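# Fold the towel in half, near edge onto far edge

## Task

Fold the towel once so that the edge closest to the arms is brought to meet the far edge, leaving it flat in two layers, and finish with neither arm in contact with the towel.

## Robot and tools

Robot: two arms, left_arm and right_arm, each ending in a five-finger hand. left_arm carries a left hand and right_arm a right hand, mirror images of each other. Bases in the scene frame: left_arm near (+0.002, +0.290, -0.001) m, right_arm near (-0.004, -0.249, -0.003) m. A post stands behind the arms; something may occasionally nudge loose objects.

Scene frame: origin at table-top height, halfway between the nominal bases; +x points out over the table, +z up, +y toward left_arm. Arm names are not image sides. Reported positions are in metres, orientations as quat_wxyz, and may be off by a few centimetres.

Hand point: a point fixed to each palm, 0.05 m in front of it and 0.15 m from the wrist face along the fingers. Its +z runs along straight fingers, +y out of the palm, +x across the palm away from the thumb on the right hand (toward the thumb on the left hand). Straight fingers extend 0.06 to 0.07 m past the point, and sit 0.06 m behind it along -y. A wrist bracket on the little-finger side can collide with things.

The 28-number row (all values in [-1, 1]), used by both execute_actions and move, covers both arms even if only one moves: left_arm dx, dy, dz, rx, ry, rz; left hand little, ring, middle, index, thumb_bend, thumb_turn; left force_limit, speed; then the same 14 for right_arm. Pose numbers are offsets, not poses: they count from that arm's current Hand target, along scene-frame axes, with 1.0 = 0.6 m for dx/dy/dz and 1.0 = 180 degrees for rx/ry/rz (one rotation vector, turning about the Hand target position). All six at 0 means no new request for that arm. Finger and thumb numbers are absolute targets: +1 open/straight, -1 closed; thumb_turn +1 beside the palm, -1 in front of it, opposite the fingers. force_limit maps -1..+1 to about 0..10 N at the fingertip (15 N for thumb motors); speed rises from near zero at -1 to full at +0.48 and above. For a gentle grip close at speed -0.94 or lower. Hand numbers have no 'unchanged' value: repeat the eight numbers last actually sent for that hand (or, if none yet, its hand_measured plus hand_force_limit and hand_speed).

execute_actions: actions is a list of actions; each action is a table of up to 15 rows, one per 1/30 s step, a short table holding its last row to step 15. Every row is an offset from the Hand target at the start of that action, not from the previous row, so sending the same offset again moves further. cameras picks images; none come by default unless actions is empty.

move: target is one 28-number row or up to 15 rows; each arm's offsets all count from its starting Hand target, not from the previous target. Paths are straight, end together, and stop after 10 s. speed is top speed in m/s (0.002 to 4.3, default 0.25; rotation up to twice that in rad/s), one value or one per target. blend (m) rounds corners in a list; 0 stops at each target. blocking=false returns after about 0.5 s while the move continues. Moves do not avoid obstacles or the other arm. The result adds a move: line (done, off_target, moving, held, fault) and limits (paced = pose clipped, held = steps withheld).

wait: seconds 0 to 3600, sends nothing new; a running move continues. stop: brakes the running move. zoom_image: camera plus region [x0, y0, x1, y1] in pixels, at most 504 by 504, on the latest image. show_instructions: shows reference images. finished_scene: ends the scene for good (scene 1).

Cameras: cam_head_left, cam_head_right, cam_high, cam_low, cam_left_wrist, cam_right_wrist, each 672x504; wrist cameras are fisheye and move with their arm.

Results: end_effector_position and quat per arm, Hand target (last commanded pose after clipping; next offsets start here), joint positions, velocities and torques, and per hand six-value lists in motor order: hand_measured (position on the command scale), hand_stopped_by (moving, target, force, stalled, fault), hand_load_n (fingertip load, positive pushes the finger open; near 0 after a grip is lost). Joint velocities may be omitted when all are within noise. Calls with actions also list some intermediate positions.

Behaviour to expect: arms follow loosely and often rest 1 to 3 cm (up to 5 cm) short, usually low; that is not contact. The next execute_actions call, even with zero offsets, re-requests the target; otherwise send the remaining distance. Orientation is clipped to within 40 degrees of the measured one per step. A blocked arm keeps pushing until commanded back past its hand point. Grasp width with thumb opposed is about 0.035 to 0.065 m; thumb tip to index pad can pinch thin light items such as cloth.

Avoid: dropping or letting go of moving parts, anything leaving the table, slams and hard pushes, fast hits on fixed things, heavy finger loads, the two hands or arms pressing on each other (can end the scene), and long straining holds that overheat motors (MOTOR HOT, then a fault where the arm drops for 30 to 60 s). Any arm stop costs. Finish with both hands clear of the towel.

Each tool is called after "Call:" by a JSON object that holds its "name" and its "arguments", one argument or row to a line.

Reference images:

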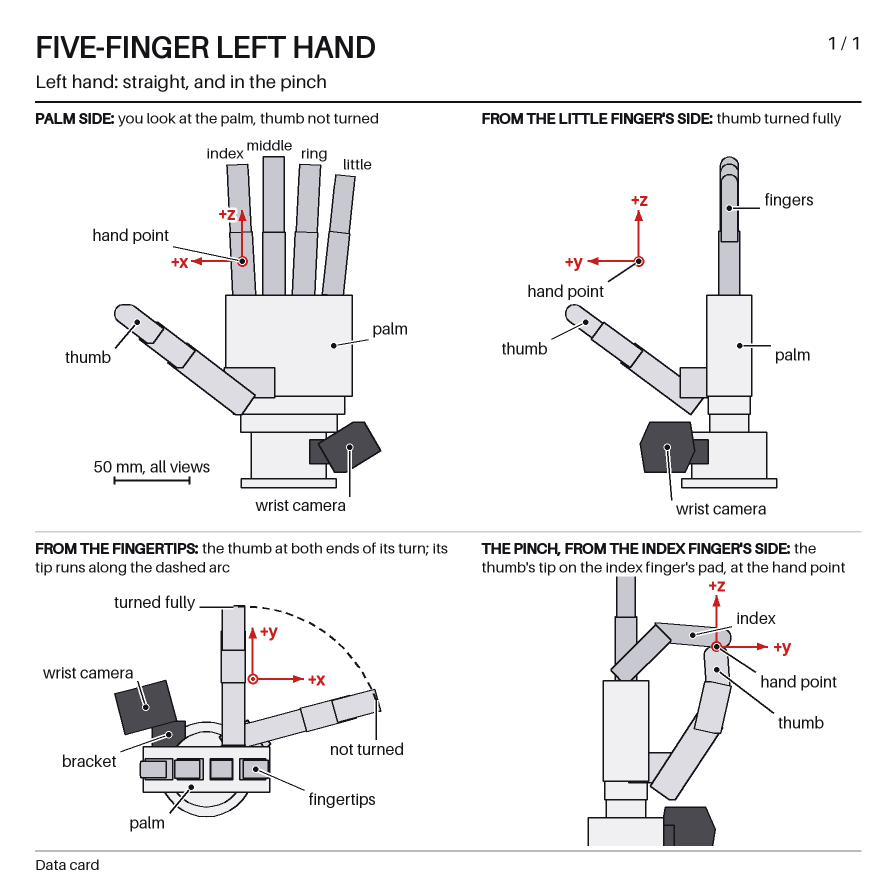

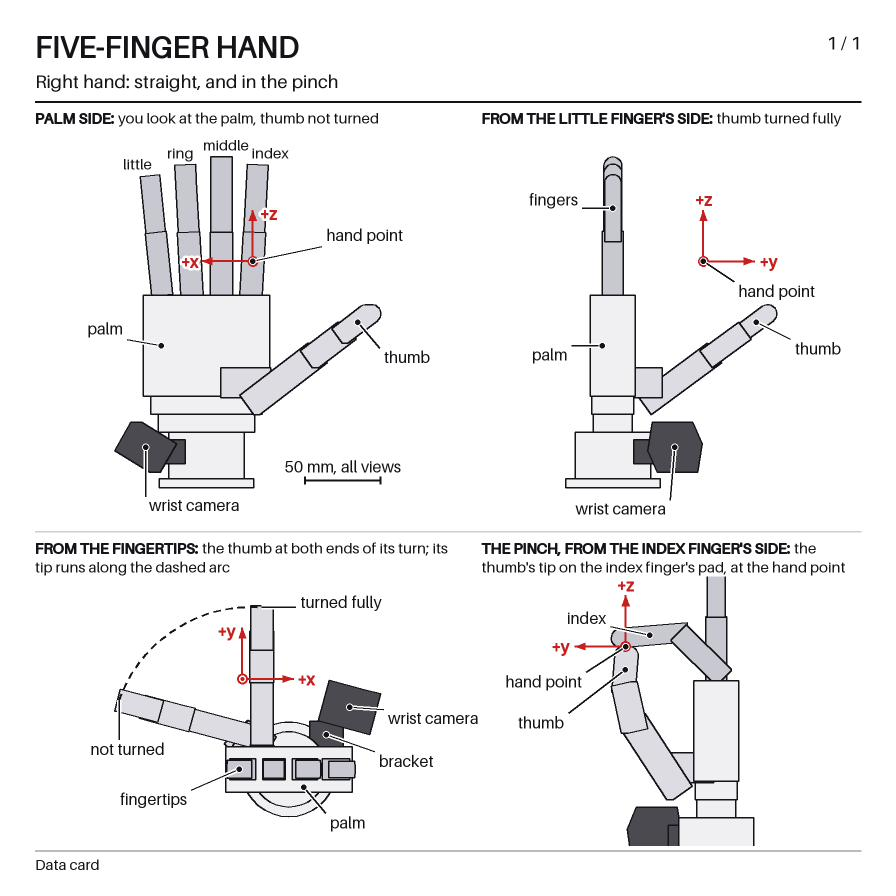

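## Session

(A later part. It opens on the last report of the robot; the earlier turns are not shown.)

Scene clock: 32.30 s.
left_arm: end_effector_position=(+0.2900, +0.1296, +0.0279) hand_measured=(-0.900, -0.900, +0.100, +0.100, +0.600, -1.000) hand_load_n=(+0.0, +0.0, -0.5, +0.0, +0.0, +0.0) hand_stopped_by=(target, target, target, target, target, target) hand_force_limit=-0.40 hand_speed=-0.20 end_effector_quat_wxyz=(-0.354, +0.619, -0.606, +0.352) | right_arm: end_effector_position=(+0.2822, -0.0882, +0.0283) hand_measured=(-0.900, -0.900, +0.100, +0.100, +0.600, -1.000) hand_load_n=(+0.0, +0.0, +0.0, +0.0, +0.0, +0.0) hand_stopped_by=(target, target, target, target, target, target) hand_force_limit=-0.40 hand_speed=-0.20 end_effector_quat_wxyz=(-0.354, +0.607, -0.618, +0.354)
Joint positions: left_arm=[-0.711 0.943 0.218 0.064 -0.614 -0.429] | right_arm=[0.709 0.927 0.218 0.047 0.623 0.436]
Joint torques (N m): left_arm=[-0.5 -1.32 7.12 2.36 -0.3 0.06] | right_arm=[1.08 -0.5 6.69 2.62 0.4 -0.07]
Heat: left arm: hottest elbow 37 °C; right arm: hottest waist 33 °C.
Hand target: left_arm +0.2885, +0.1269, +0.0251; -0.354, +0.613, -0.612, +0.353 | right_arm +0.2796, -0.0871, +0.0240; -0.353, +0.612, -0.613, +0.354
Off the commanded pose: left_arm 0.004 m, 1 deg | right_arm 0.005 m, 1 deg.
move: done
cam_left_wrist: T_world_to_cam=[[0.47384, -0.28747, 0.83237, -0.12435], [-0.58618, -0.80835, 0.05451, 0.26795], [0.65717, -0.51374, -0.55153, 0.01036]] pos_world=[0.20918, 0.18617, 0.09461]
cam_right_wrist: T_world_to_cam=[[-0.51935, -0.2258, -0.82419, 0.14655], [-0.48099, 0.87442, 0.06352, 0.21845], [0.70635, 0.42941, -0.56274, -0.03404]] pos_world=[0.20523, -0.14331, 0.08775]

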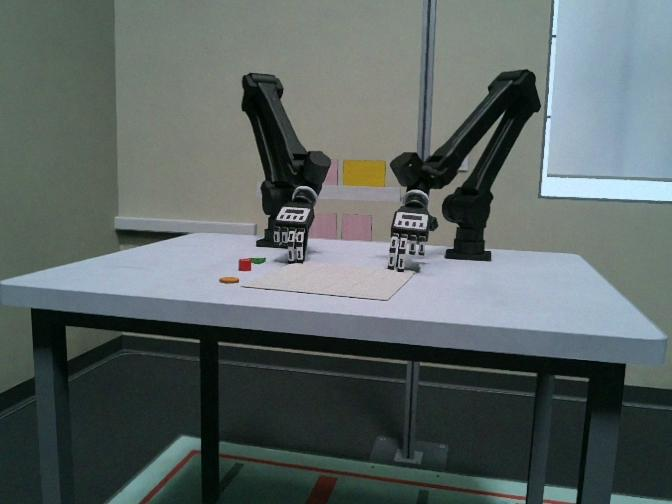

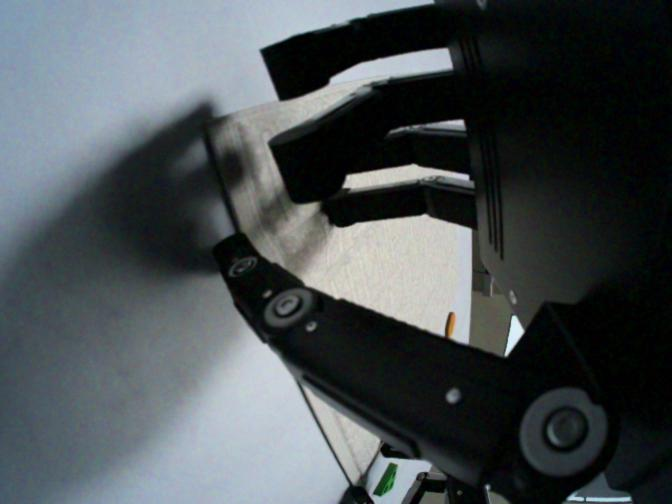

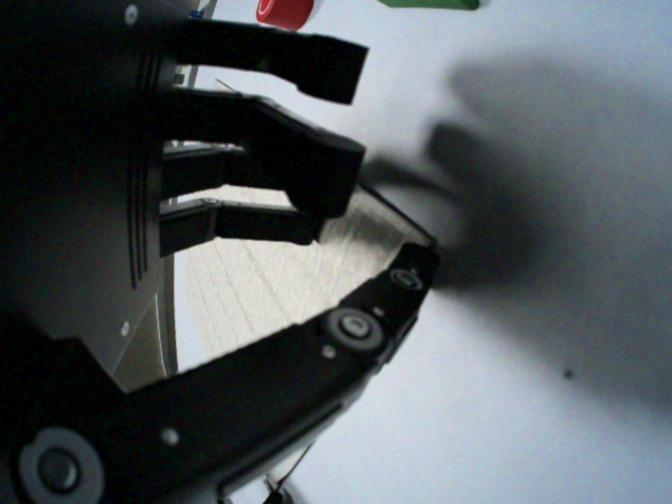

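Call:
{"name": "move", "arguments": {
  "target": [0,0,-0.0083,0,0,0,-0.9,-0.9,-0.3,-0.3,0.15,-1,0,-0.6,0,0,0,0,0,0,-0.9,-0.9,0.1,0.1,0.6,-1,-0.4,-0.2],
  "cameras": ["cam_low","cam_high","cam_left_wrist"],
  "speed": 0.04
}}

Call:
{"name": "zoom_image", "arguments": {
  "camera": "cam_low",
  "region": [260, 220, 440, 290]
}}

Call:
{"name": "zoom_image", "arguments": {
  "camera": "cam_high",
  "region": [180, 150, 330, 350]
}}

Scene clock: 33.83 s.
left_arm: end_effector_position=(+0.2883, +0.1311, +0.0202) hand_measured=(-0.900, -0.900, -0.300, -0.300, +0.304, -1.000) hand_load_n=(+0.0, +0.0, +2.5, +0.0, +9.5, +1.5) hand_stopped_by=(target, target, target, target, force, target) hand_force_limit=0.00 hand_speed=-0.60 end_effector_quat_wxyz=(-0.354, +0.619, -0.608, +0.349) | right_arm: end_effector_position=(+0.2823, -0.0881, +0.0284) hand_measured=(-0.900, -0.900, +0.100, +0.100, +0.600, -1.000) hand_load_n=(+0.0, +0.0, +0.0, +0.0, +0.0, +0.0) hand_stopped_by=(target, target, target, target, target, target) hand_force_limit=-0.40 hand_speed=-0.20 end_effector_quat_wxyz=(-0.354, +0.607, -0.618, +0.354)
Joint positions: left_arm=[-0.711 0.969 0.206 0.095 -0.614 -0.429] | right_arm=[0.709 0.927 0.218 0.048 0.623 0.436]
Joint torques (N m): left_arm=[-0.38 -1.85 7.28 2.45 -0.3 0.05] | right_arm=[1.08 -0.73 6.68 2.56 0.4 -0.07]
Heat: left arm: hottest elbow 37 °C; right arm: hottest waist 33 °C.
Hand target: left_arm +0.2884, +0.1270, +0.0200; -0.354, +0.613, -0.612, +0.353 | right_arm +0.2797, -0.0871, +0.0241; -0.353, +0.612, -0.613, +0.354
Off the commanded pose: left_arm 0.004 m, 1 deg | right_arm 0.005 m, 1 deg.
move: done
cam_left_wrist: T_world_to_cam=[[0.47835, -0.29148, 0.82839, -0.1175], [-0.58596, -0.80855, 0.05386, 0.26856], [0.6541, -0.51116, -0.55756, 0.00853]] pos_world=[0.20799, 0.18726, 0.08762]
Images, in order (width x height): cam_high 672x504, cam_low 672x504, cam_left_wrist 672x504.

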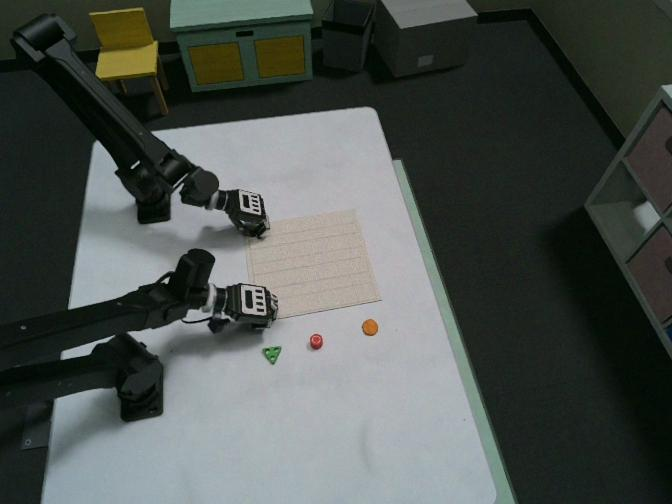

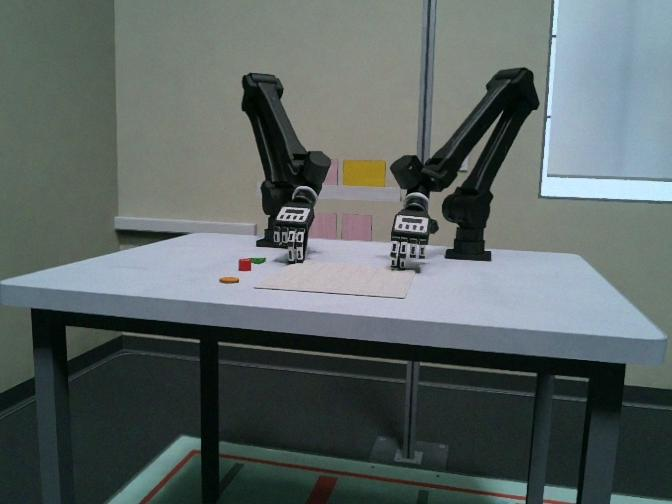

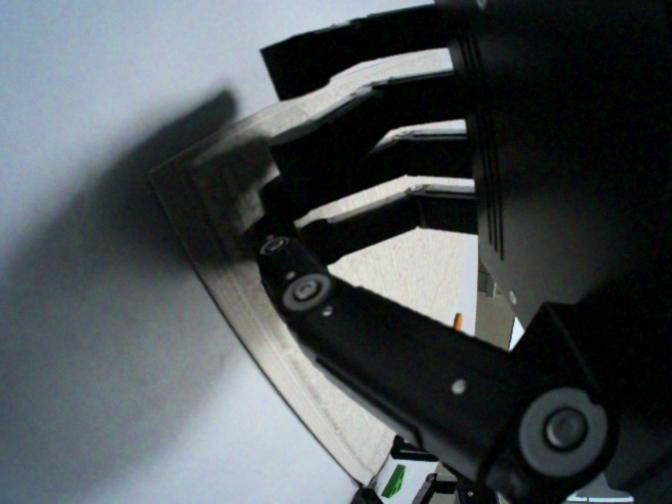

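Scaled by 2.800.

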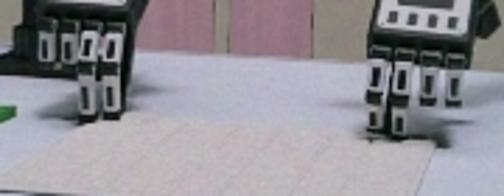

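Scaled by 2.520.

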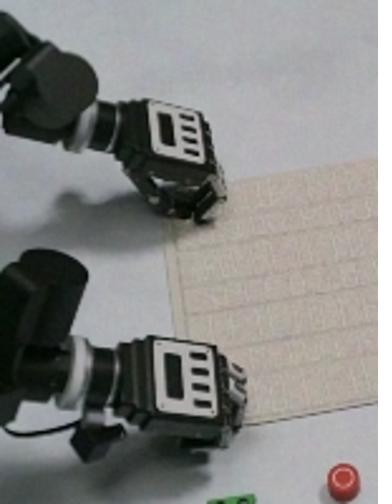

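Call:
{"name": "move", "arguments": {
  "target": [0,0,0.05,0,0,0,-0.9,-0.9,-0.3,-0.3,0.15,-1,0,-0.6,0,0,0,0,0,0,-0.9,-0.9,0.1,0.1,0.6,-1,-0.4,-0.2],
  "cameras": ["cam_low","cam_high","cam_left_wrist"],
  "speed": 0.04
}}

Call:
{"name": "zoom_image", "arguments": {
  "camera": "cam_low",
  "region": [260, 220, 440, 290]
}}

Scene clock: 35.63 s.
left_arm: end_effector_position=(+0.2788, +0.1394, +0.0303) hand_measured=(-0.900, -0.900, -0.300, -0.300, +0.304, -1.000) hand_load_n=(+0.0, +0.0, +3.0, +0.0, +9.5, +1.5) hand_stopped_by=(target, target, target, target, force, target) hand_force_limit=0.00 hand_speed=-0.60 end_effector_quat_wxyz=(-0.353, +0.619, -0.615, +0.338) | right_arm: end_effector_position=(+0.2823, -0.0881, +0.0284) hand_measured=(-0.900, -0.900, +0.100, +0.100, +0.600, -1.000) hand_load_n=(+0.0, +0.0, +0.0, +0.0, +0.0, +0.0) hand_stopped_by=(target, target, target, target, target, target) hand_force_limit=-0.40 hand_speed=-0.20 end_effector_quat_wxyz=(-0.354, +0.607, -0.618, +0.354)
Joint positions: left_arm=[-0.711 0.864 0.215 -0.045 -0.614 -0.427] | right_arm=[0.709 0.927 0.218 0.048 0.623 0.436]
Joint torques (N m): left_arm=[-0.32 -2.32 11.59 0.95 -0.29 0.04] | right_arm=[1.08 -0.79 6.68 2.56 0.4 -0.07]
Heat: left arm: hottest elbow 38 °C; right arm: hottest waist 33 °C.
Hand target: left_arm +0.2885, +0.1269, +0.0502; -0.354, +0.613, -0.612, +0.354 | right_arm +0.2797, -0.0871, +0.0241; -0.353, +0.612, -0.613, +0.354
Off the commanded pose: left_arm 0.025 m, 2 deg | right_arm 0.005 m, 1 deg.
move: off_target (left_arm)
cam_left_wrist: T_world_to_cam=[[0.49372, -0.30682, 0.8137, -0.12051], [-0.58572, -0.80895, 0.05036, 0.2693], [0.64279, -0.50146, -0.57911, 0.02723]] pos_world=[0.19972, 0.19453, 0.10026]
Images, in order (width x height): cam_high 672x504, cam_low 672x504, cam_left_wrist 672x504.

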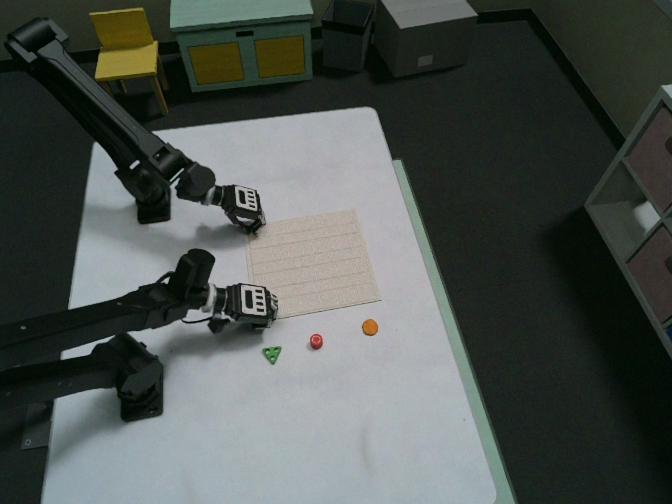

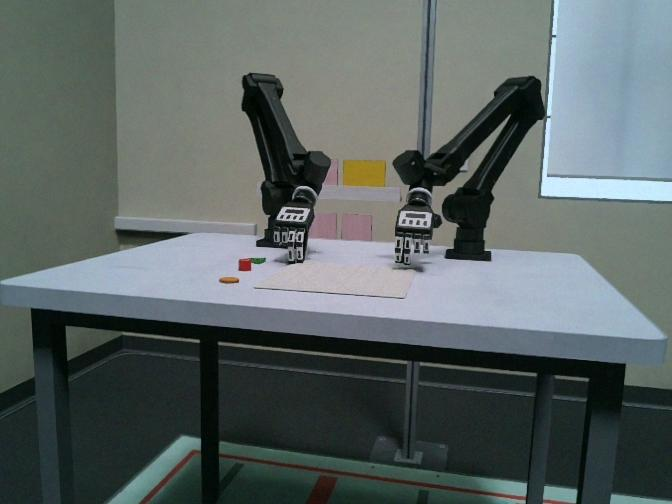

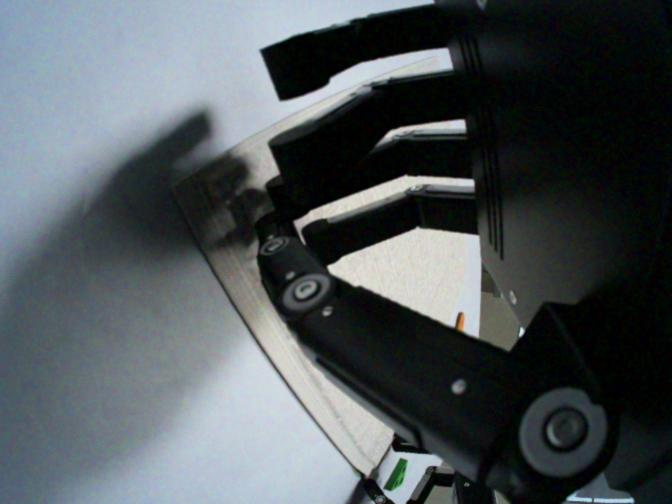

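Scaled by 2.800.

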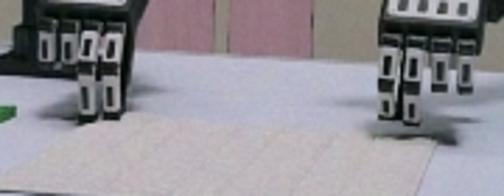

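Call:
{"name": "move", "arguments": {
  "target": [
    [0.014,-0.012,0.0,0,0,0,-0.9,-0.9,0.1,0.1,0.6,-1,0,-0.2,0,0,0,0,0,0,-0.9,-0.9,0.1,0.1,0.6,-1,-0.4,-0.2],
    [0.014,-0.012,-0.043,0,0,0,-0.9,-0.9,0.1,0.1,0.6,-1,0,-0.2,0,0,0,0,0,0,-0.9,-0.9,0.1,0.1,0.6,-1,-0.4,-0.2]
  ],
  "cameras": ["cam_low","cam_high","cam_left_wrist"],
  "speed": 0.06
}}

Call:
{"name": "zoom_image", "arguments": {
  "camera": "cam_low",
  "region": [260, 220, 440, 290]
}}

Call:
{"name": "zoom_image", "arguments": {
  "camera": "cam_high",
  "region": [180, 150, 330, 350]
}}

Scene clock: 38.70 s.
left_arm: end_effector_position=(+0.2981, +0.1230, +0.0273) hand_measured=(-0.900, -0.900, +0.100, +0.100, +0.600, -1.000) hand_load_n=(+0.0, +0.0, -1.0, +0.0, +0.0, +0.5) hand_stopped_by=(target, target, target, target, target, target) hand_force_limit=0.00 hand_speed=-0.20 end_effector_quat_wxyz=(-0.355, +0.619, -0.606, +0.353) | right_arm: end_effector_position=(+0.2823, -0.0881, +0.0284) hand_measured=(-0.900, -0.900, +0.100, +0.100, +0.600, -1.000) hand_load_n=(+0.0, +0.0, -0.5, +0.0, +0.0, +0.0) hand_stopped_by=(target, target, target, target, target, target) hand_force_limit=-0.40 hand_speed=-0.20 end_effector_quat_wxyz=(-0.354, +0.607, -0.618, +0.354)
Joint positions: left_arm=[-0.711 0.997 0.237 0.102 -0.615 -0.427] | right_arm=[0.709 0.927 0.218 0.048 0.623 0.436]
Joint torques (N m): left_arm=[-0.26 -1.79 7.2 2.36 -0.22 0.03] | right_arm=[1.08 -0.73 6.68 2.56 0.4 -0.07]
Heat: left arm: hottest elbow 38 °C; right arm: hottest waist 33 °C.
Hand target: left_arm +0.2969, +0.1197, +0.0244; -0.354, +0.613, -0.612, +0.354 | right_arm +0.2797, -0.0871, +0.0241; -0.353, +0.612, -0.613, +0.354
Off the commanded pose: left_arm 0.005 m, 1 deg | right_arm 0.005 m, 1 deg.
move: done
cam_left_wrist: T_world_to_cam=[[0.47133, -0.28747, 0.83379, -0.12899], [-0.58641, -0.80829, 0.05281, 0.26746], [0.65876, -0.51384, -0.54955, 0.0007]] pos_world=[0.21718, 0.17947, 0.09381]
Images, in order (width x height): cam_high 672x504, cam_low 672x504, cam_left_wrist 672x504.

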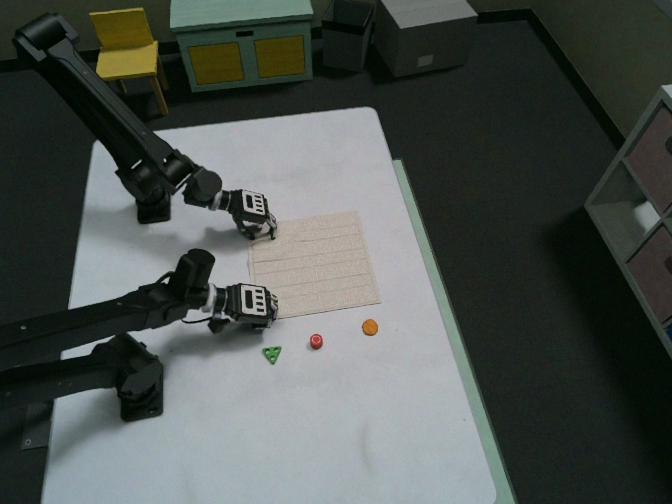

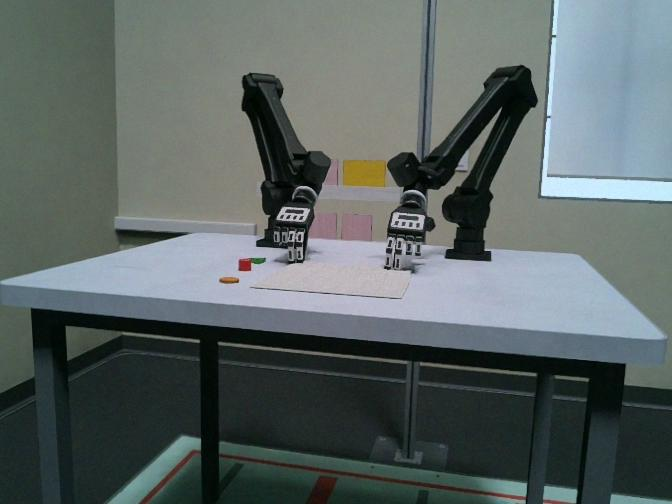

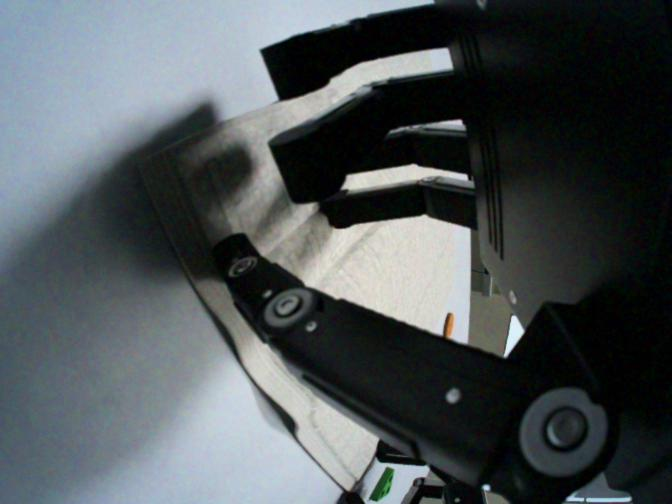

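Scaled by 2.800.

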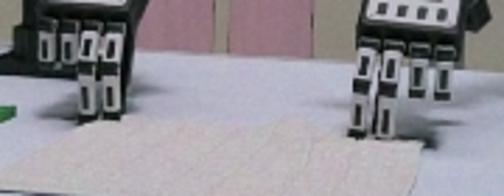

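Scaled by 2.520.

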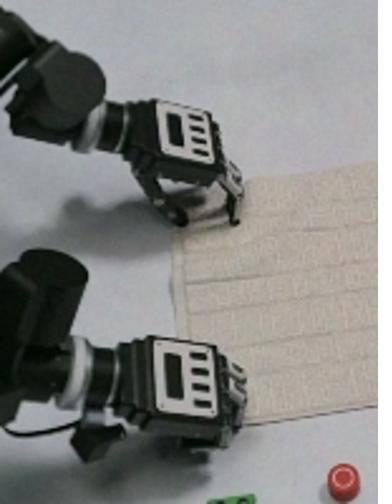

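Call:
{"name": "move", "arguments": {
  "target": [0,0,-0.008,0,0,0,-0.9,-0.9,-0.3,-0.3,0.15,-1,0,-0.6,0,0,0,0,0,0,-0.9,-0.9,0.1,0.1,0.6,-1,-0.4,-0.2],
  "cameras": ["cam_low","cam_high","cam_left_wrist"],
  "speed": 0.04
}}

Call:
{"name": "zoom_image", "arguments": {
  "camera": "cam_low",
  "region": [260, 220, 440, 290]
}}

Call:
{"name": "zoom_image", "arguments": {
  "camera": "cam_left_wrist",
  "region": [120, 60, 460, 320]
}}

Scene clock: 39.90 s.
left_arm: end_effector_position=(+0.2970, +0.1237, +0.0202) hand_measured=(-0.900, -0.900, -0.300, -0.300, +0.304, -1.000) hand_load_n=(+0.0, +0.0, +2.5, +0.0, +9.5, +1.5) hand_stopped_by=(target, target, target, target, force, target) hand_force_limit=0.00 hand_speed=-0.60 end_effector_quat_wxyz=(-0.354, +0.619, -0.608, +0.349) | right_arm: end_effector_position=(+0.2823, -0.0881, +0.0284) hand_measured=(-0.900, -0.900, +0.100, +0.100, +0.600, -1.000) hand_load_n=(+0.0, +0.0, +0.0, +0.0, +0.0, +0.0) hand_stopped_by=(target, target, target, target, target, target) hand_force_limit=-0.40 hand_speed=-0.20 end_effector_quat_wxyz=(-0.354, +0.607, -0.618, +0.354)
Joint positions: left_arm=[-0.711 1.024 0.23 0.128 -0.614 -0.427] | right_arm=[0.709 0.927 0.218 0.048 0.623 0.436]
Joint torques (N m): left_arm=[-0.38 -1.96 7.05 2.47 -0.25 0.04] | right_arm=[1.08 -0.73 6.68 2.56 0.4 -0.07]
Heat: left arm: hottest elbow 38 °C; right arm: hottest waist 33 °C.
Hand target: left_arm +0.2969, +0.1197, +0.0195; -0.354, +0.613, -0.612, +0.354 | right_arm +0.2797, -0.0871, +0.0241; -0.353, +0.612, -0.613, +0.354
Off the commanded pose: left_arm 0.004 m, 1 deg | right_arm 0.005 m, 1 deg.
move: done
cam_left_wrist: T_world_to_cam=[[0.4769, -0.29224, 0.82895, -0.1232], [-0.58652, -0.80824, 0.05249, 0.26783], [0.65465, -0.51123, -0.55685, -0.00099]] pos_world=[0.21649, 0.17996, 0.08752]
Images, in order (width x height): cam_high 672x504, cam_low 672x504, cam_left_wrist 672x504.

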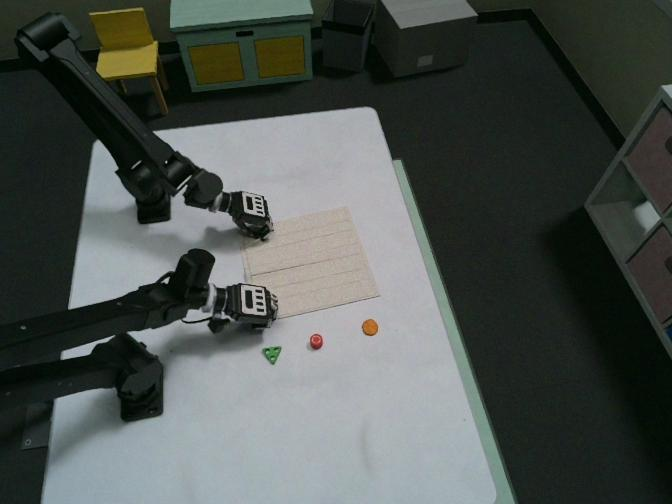

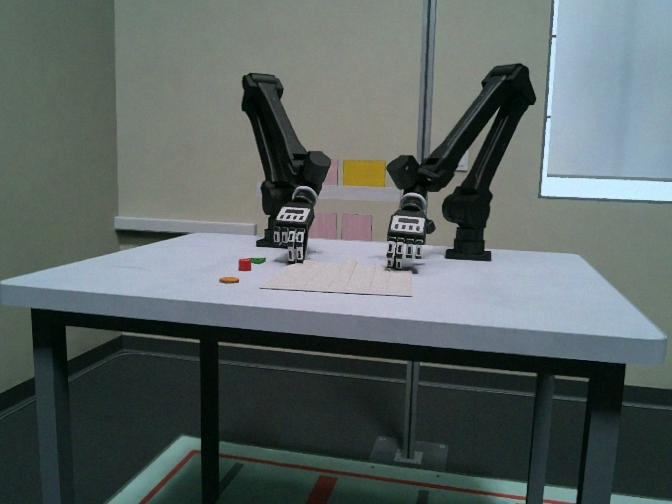

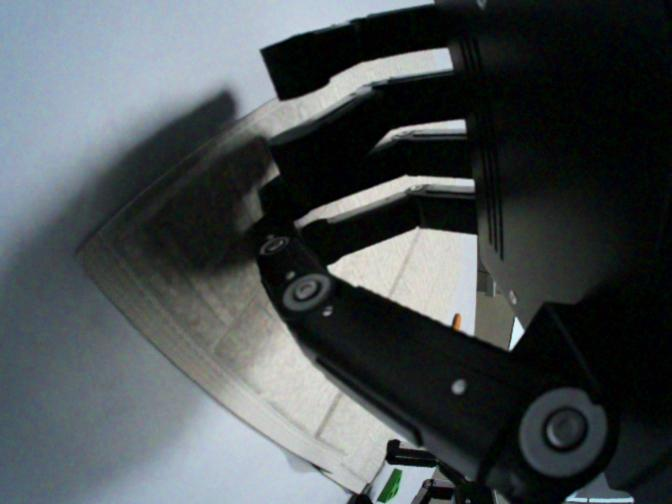

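Scaled by 2.800.

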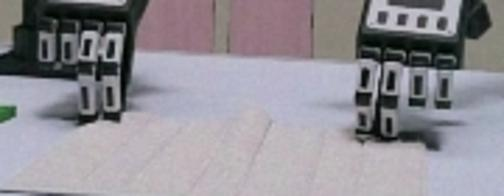

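Scaled by 1.482 from the camera's image (finer frame: 960x720).

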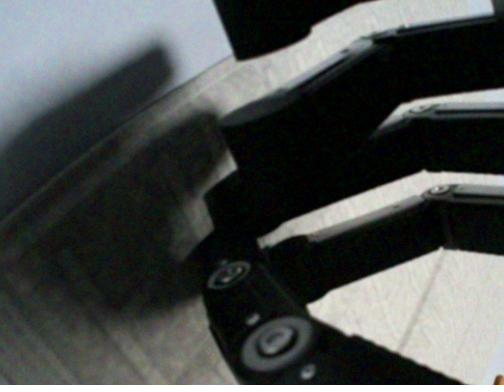

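Call:
{"name": "move", "arguments": {
  "target": [
    [0,0,0.08,0,0,0,-0.9,-0.9,0.1,0.1,0.6,-1,0,-0.4,0,0,0.08,0,0,0,-0.9,-0.9,0.1,0.1,0.6,-1,-0.4,-0.2],
    [-0.01,0.0,0.08,0,-0.0556,0,-0.9,-0.9,0.1,0.1,0.6,-1,0,-0.2,0,0,0.08,0,-0.0556,0,-0.9,-0.9,0.1,0.1,0.6,-1,-0.4,-0.2]
  ],
  "cameras": ["cam_low","cam_high","cam_left_wrist","cam_right_wrist"],
  "speed": 0.08
}}

Call:
{"name": "zoom_image", "arguments": {
  "camera": "cam_low",
  "region": [240, 200, 440, 310]
}}

Call:
{"name": "zoom_image", "arguments": {
  "camera": "cam_high",
  "region": [200, 160, 400, 350]
}}

Scene clock: 44.43 s.
left_arm: end_effector_position=(+0.2906, +0.1259, +0.0621) hand_measured=(-0.900, -0.900, +0.100, +0.100, +0.600, -1.000) hand_load_n=(+0.0, +0.0, +0.0, +0.0, +0.0, +0.0) hand_stopped_by=(target, target, target, target, target, target) hand_force_limit=0.00 hand_speed=-0.20 end_effector_quat_wxyz=(-0.406, +0.587, -0.580, +0.394) | right_arm: end_effector_position=(+0.2807, -0.0904, +0.0708) hand_measured=(-0.900, -0.900, +0.100, +0.100, +0.600, -1.000) hand_load_n=(+0.0, +0.0, +0.0, +0.0, +0.0, +0.0) hand_stopped_by=(target, target, target, target, target, target) hand_force_limit=-0.40 hand_speed=-0.20 end_effector_quat_wxyz=(-0.399, +0.578, -0.585, +0.405)
Joint positions: left_arm=[-0.81 0.842 0.189 0.131 -0.764 -0.37] | right_arm=[0.795 0.756 0.189 0.057 0.762 0.366]
Joint torques (N m): left_arm=[-0.91 -1.61 8.03 2.52 -0.45 0.07] | right_arm=[1.38 -0.38 7.72 2.74 0.51 -0.08]
Heat: left arm: hottest elbow 38 °C; right arm: hottest waist 33 °C.
Hand target: left_arm +0.2908, +0.1199, +0.0674; -0.406, +0.580, -0.579, +0.405 | right_arm +0.2797, -0.0871, +0.0721; -0.405, +0.579, -0.579, +0.406
Off the commanded pose: left_arm 0.008 m, 2 deg | right_arm 0.004 m, 1 deg.
move: done
cam_left_wrist: T_world_to_cam=[[0.33835, -0.30247, 0.89109, -0.11661], [-0.58578, -0.8088, -0.05212, 0.26999], [0.73647, -0.50434, -0.45083, -0.00369]] pos_world=[0.20033, 0.18124, 0.11632]
cam_right_wrist: T_world_to_cam=[[-0.37971, -0.23606, -0.89448, 0.14509], [-0.48365, 0.87489, -0.02557, 0.22408], [0.78861, 0.42291, -0.44637, -0.03996]] pos_world=[0.19498, -0.1449, 0.11768]
Images, in order (width x height): cam_high 672x504, cam_low 672x504, cam_left_wrist 672x504, cam_right_wrist 672x504.

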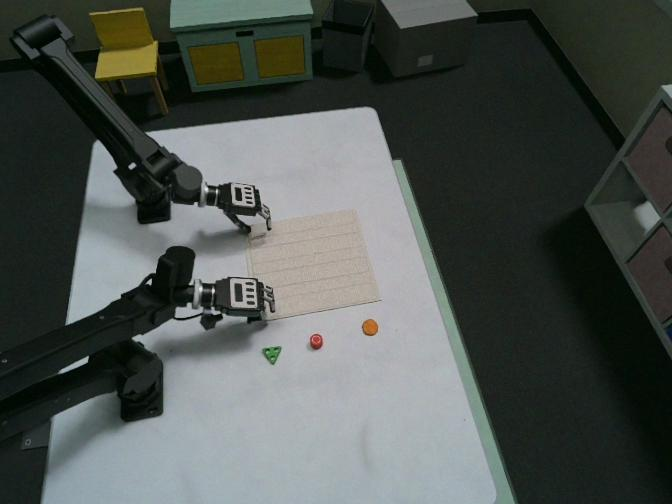

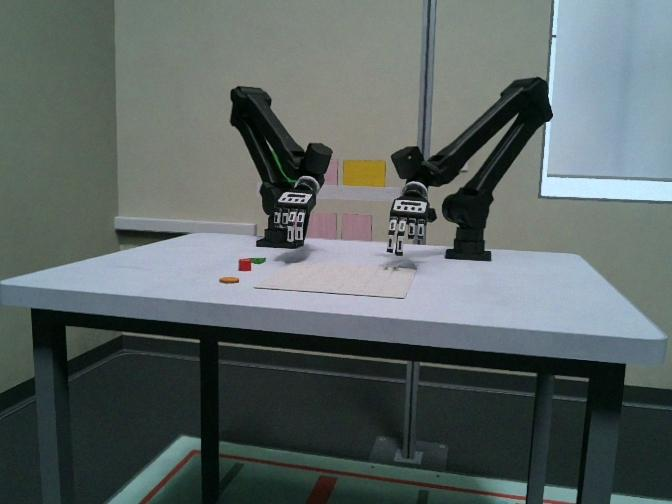

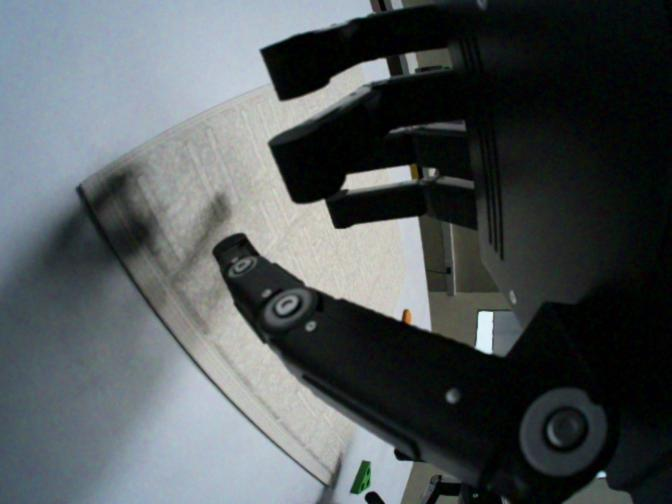

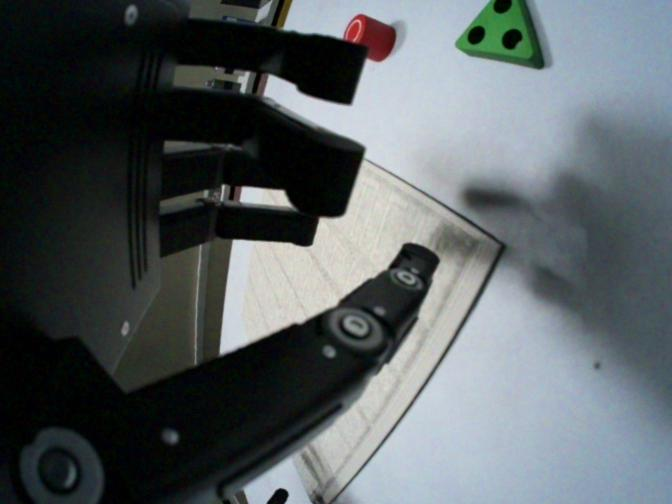

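Scaled by 2.520.

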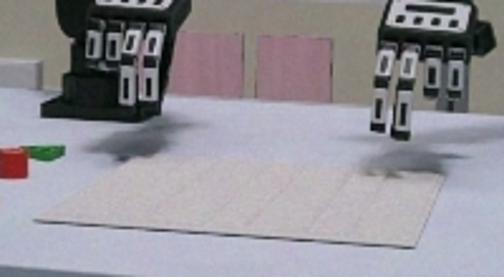

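Scaled by 2.520.

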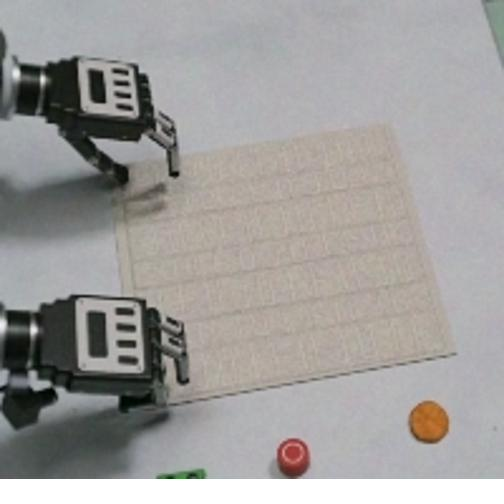

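Call:
{"name": "move", "arguments": {
  "target": [
    [0.0075,0.023,0,0,0,0,-0.9,-0.9,0.1,0.1,0.6,-1,0,-0.4,0,0,0,0,0,0,-0.9,-0.9,0.1,0.1,0.6,-1,-0.4,-0.2],
    [0.0075,0.023,-0.07,0,0,0,-0.9,-0.9,0.1,0.1,0.6,-1,0,-0.2,0,0,0,0,0,0,-0.9,-0.9,0.1,0.1,0.6,-1,-0.4,-0.2]
  ],
  "cameras": ["cam_low","cam_high","cam_left_wrist"],
  "speed": 0.08
}}

Call:
{"name": "zoom_image", "arguments": {
  "camera": "cam_low",
  "region": [240, 200, 440, 310]
}}

Call:
{"name": "zoom_image", "arguments": {
  "camera": "cam_high",
  "region": [200, 160, 400, 350]
}}

Scene clock: 52.23 s.
left_arm: end_effector_position=(+0.2939, +0.1282, +0.0287) hand_measured=(-0.900, -0.900, +0.100, +0.100, +0.600, -1.000) hand_load_n=(+0.5, +0.0, +0.0, +0.0, -1.0, -1.0) hand_stopped_by=(target, target, target, target, target, target) hand_force_limit=0.00 hand_speed=-0.20 end_effector_quat_wxyz=(-0.401, +0.579, -0.579, +0.411) | right_arm: end_effector_position=(+0.2808, -0.0904, +0.0709) hand_measured=(-0.900, -0.900, +0.100, +0.100, +0.600, -1.000) hand_load_n=(+0.0, +0.5, +0.0, +0.0, +0.0, +0.0) hand_stopped_by=(target, target, target, target, target, target) hand_force_limit=-0.40 hand_speed=-0.20 end_effector_quat_wxyz=(-0.399, +0.578, -0.585, +0.405)
Joint positions: left_arm=[-0.77 1.036 0.108 0.463 -0.706 -0.327] | right_arm=[0.795 0.756 0.189 0.058 0.762 0.366]
Joint torques (N m): left_arm=[1.67 -0.97 6.04 2.41 -0.25 0.07] | right_arm=[1.38 -0.38 7.71 2.74 0.51 -0.08]
Heat: left arm: hottest elbow 38 °C; right arm: hottest elbow 34 °C.
Hand target: left_arm +0.2954, +0.1336, +0.0255; -0.406, +0.580, -0.579, +0.406 | right_arm +0.2797, -0.0870, +0.0722; -0.405, +0.579, -0.580, +0.406
Off the commanded pose: left_arm 0.007 m, 1 deg | right_arm 0.004 m, 1 deg.
move: done
cam_left_wrist: T_world_to_cam=[[0.31227, -0.29331, 0.90358, -0.08112], [-0.60568, -0.79423, -0.0485, 0.27597], [0.73188, -0.53213, -0.42567, -0.01577]] pos_world=[0.20402, 0.18701, 0.07997]
Images, in order (width x height): cam_high 672x504, cam_low 672x504, cam_left_wrist 672x504.

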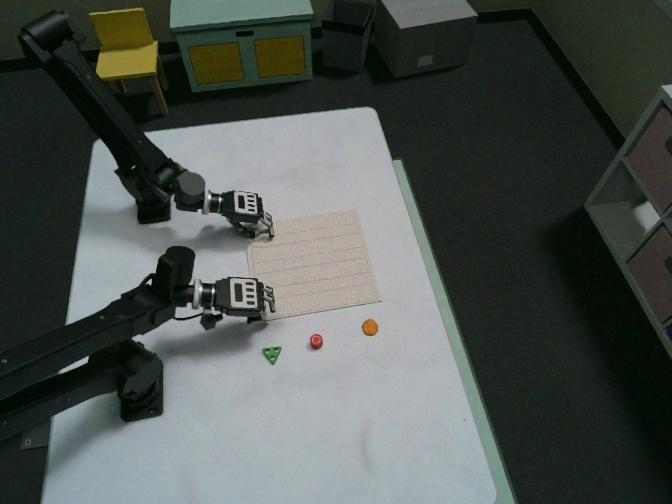

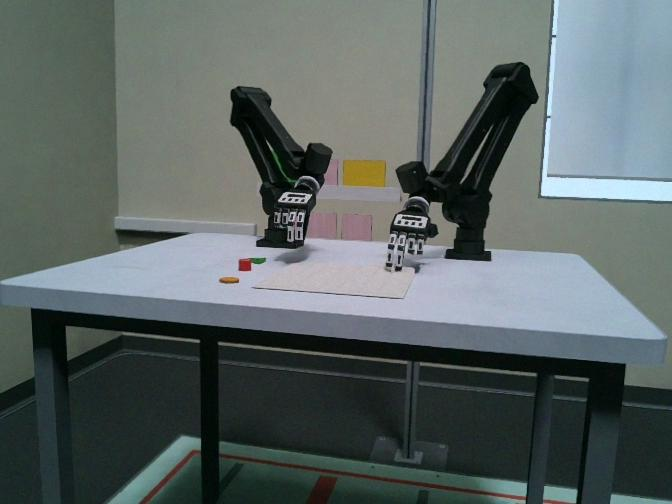

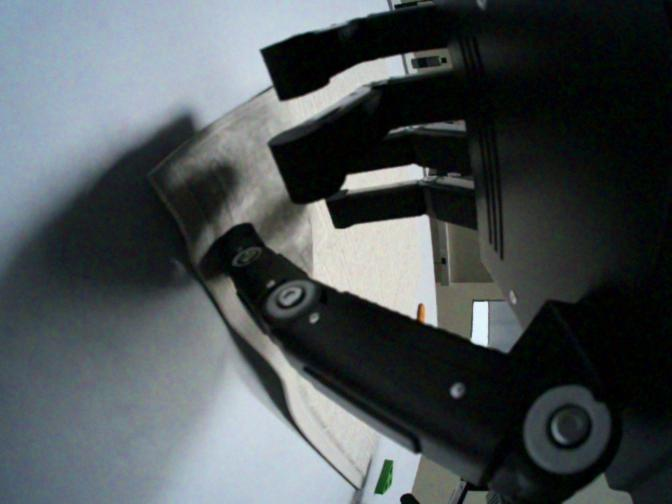

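Scaled by 2.520.

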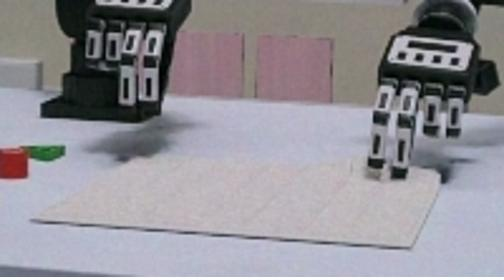

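Scaled by 2.520.

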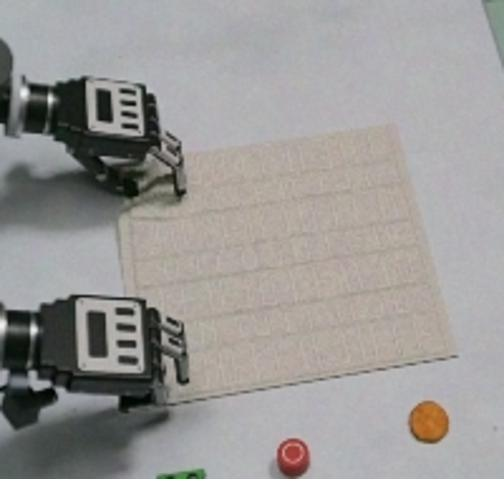

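Call:
{"name": "move", "arguments": {
  "target": [0,0,-0.02,0,0,0,-0.9,-0.9,-0.3,-0.3,0.15,-1,0,-0.8,0,0,0,0,0,0,-0.9,-0.9,0.1,0.1,0.6,-1,-0.4,-0.2],
  "cameras": ["cam_low","cam_high","cam_left_wrist"],
  "speed": 0.015
}}

Call:
{"name": "zoom_image", "arguments": {
  "camera": "cam_low",
  "region": [240, 200, 440, 310]
}}

Call:
{"name": "zoom_image", "arguments": {
  "camera": "cam_high",
  "region": [200, 160, 400, 350]
}}

Scene clock: 55.47 s.
left_arm: end_effector_position=(+0.2976, +0.1255, +0.0230) hand_measured=(-0.900, -0.900, -0.248, -0.300, +0.376, -1.000) hand_load_n=(+0.0, +0.0, +8.5, +2.5, +8.0, -0.5) hand_stopped_by=(target, target, force, target, force, target) hand_force_limit=0.00 hand_speed=-0.80 end_effector_quat_wxyz=(-0.402, +0.579, -0.572, +0.419) | right_arm: end_effector_position=(+0.2808, -0.0904, +0.0709) hand_measured=(-0.900, -0.900, +0.100, +0.100, +0.600, -1.000) hand_load_n=(+0.0, +0.0, +0.0, +0.0, +0.0, +0.0) hand_stopped_by=(target, target, target, target, target, target) hand_force_limit=-0.40 hand_speed=-0.20 end_effector_quat_wxyz=(-0.399, +0.578, -0.585, +0.405)
Joint positions: left_arm=[-0.769 1.123 0.099 0.579 -0.709 -0.327] | right_arm=[0.795 0.756 0.189 0.058 0.762 0.366]
Joint torques (N m): left_arm=[1.67 -0.85 4.94 2.04 -0.14 0.05] | right_arm=[1.38 -0.38 7.71 2.73 0.51 -0.08]
Heat: left arm: hottest elbow 38 °C; right arm: hottest elbow 35 °C.
Hand target: left_arm +0.2955, +0.1336, +0.0136; -0.406, +0.580, -0.579, +0.406 | right_arm +0.2797, -0.0870, +0.0722; -0.405, +0.579, -0.580, +0.406
Off the commanded pose: left_arm 0.013 m, 2 deg | right_arm 0.004 m, 1 deg.
move: off_target (left_arm)
cam_left_wrist: T_world_to_cam=[[0.29871, -0.27991, 0.91237, -0.07575], [-0.60274, -0.79655, -0.04704, 0.27511], [0.73992, -0.53587, -0.40665, -0.02466]] pos_world=[0.20669, 0.18472, 0.07203]
Images, in order (width x height): cam_high 672x504, cam_low 672x504, cam_left_wrist 672x504.

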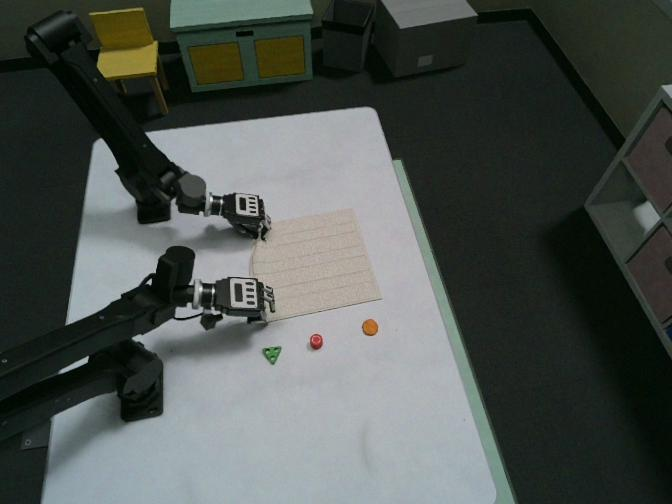

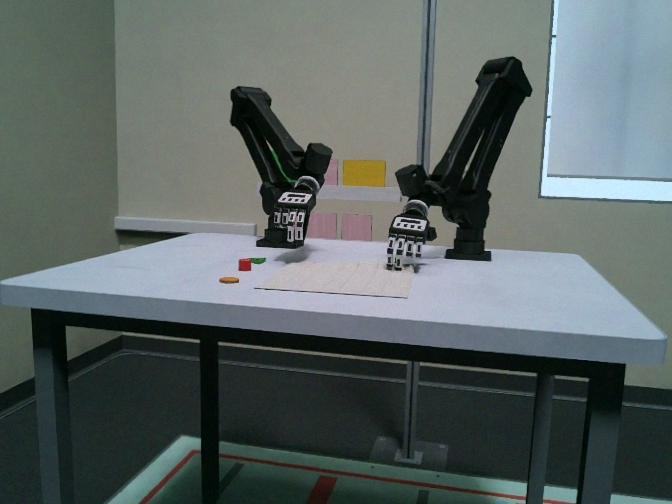

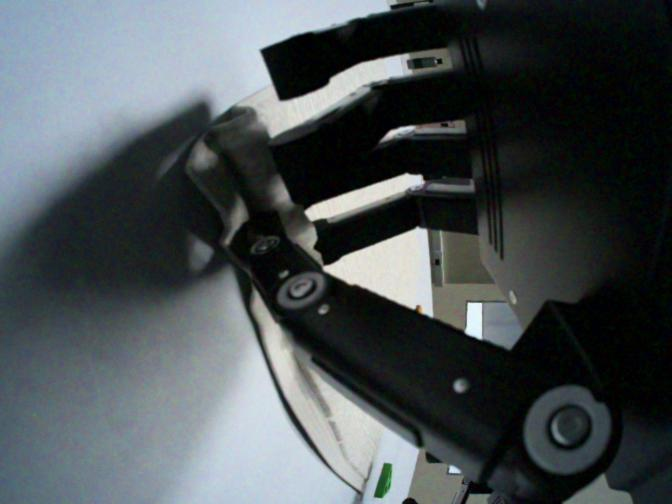

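Scaled by 2.520.

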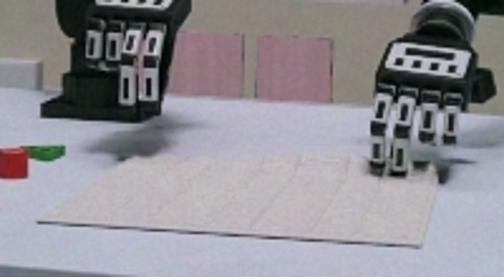

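Scaled by 2.520.

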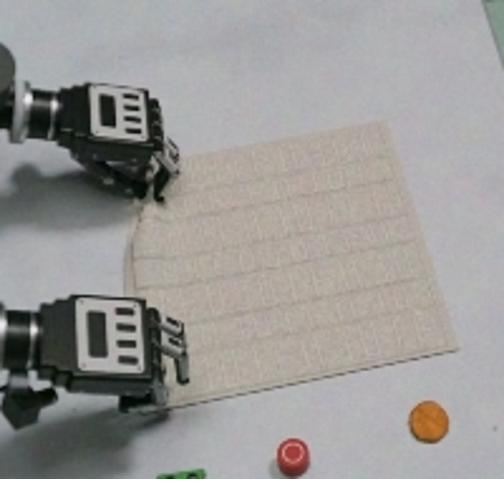

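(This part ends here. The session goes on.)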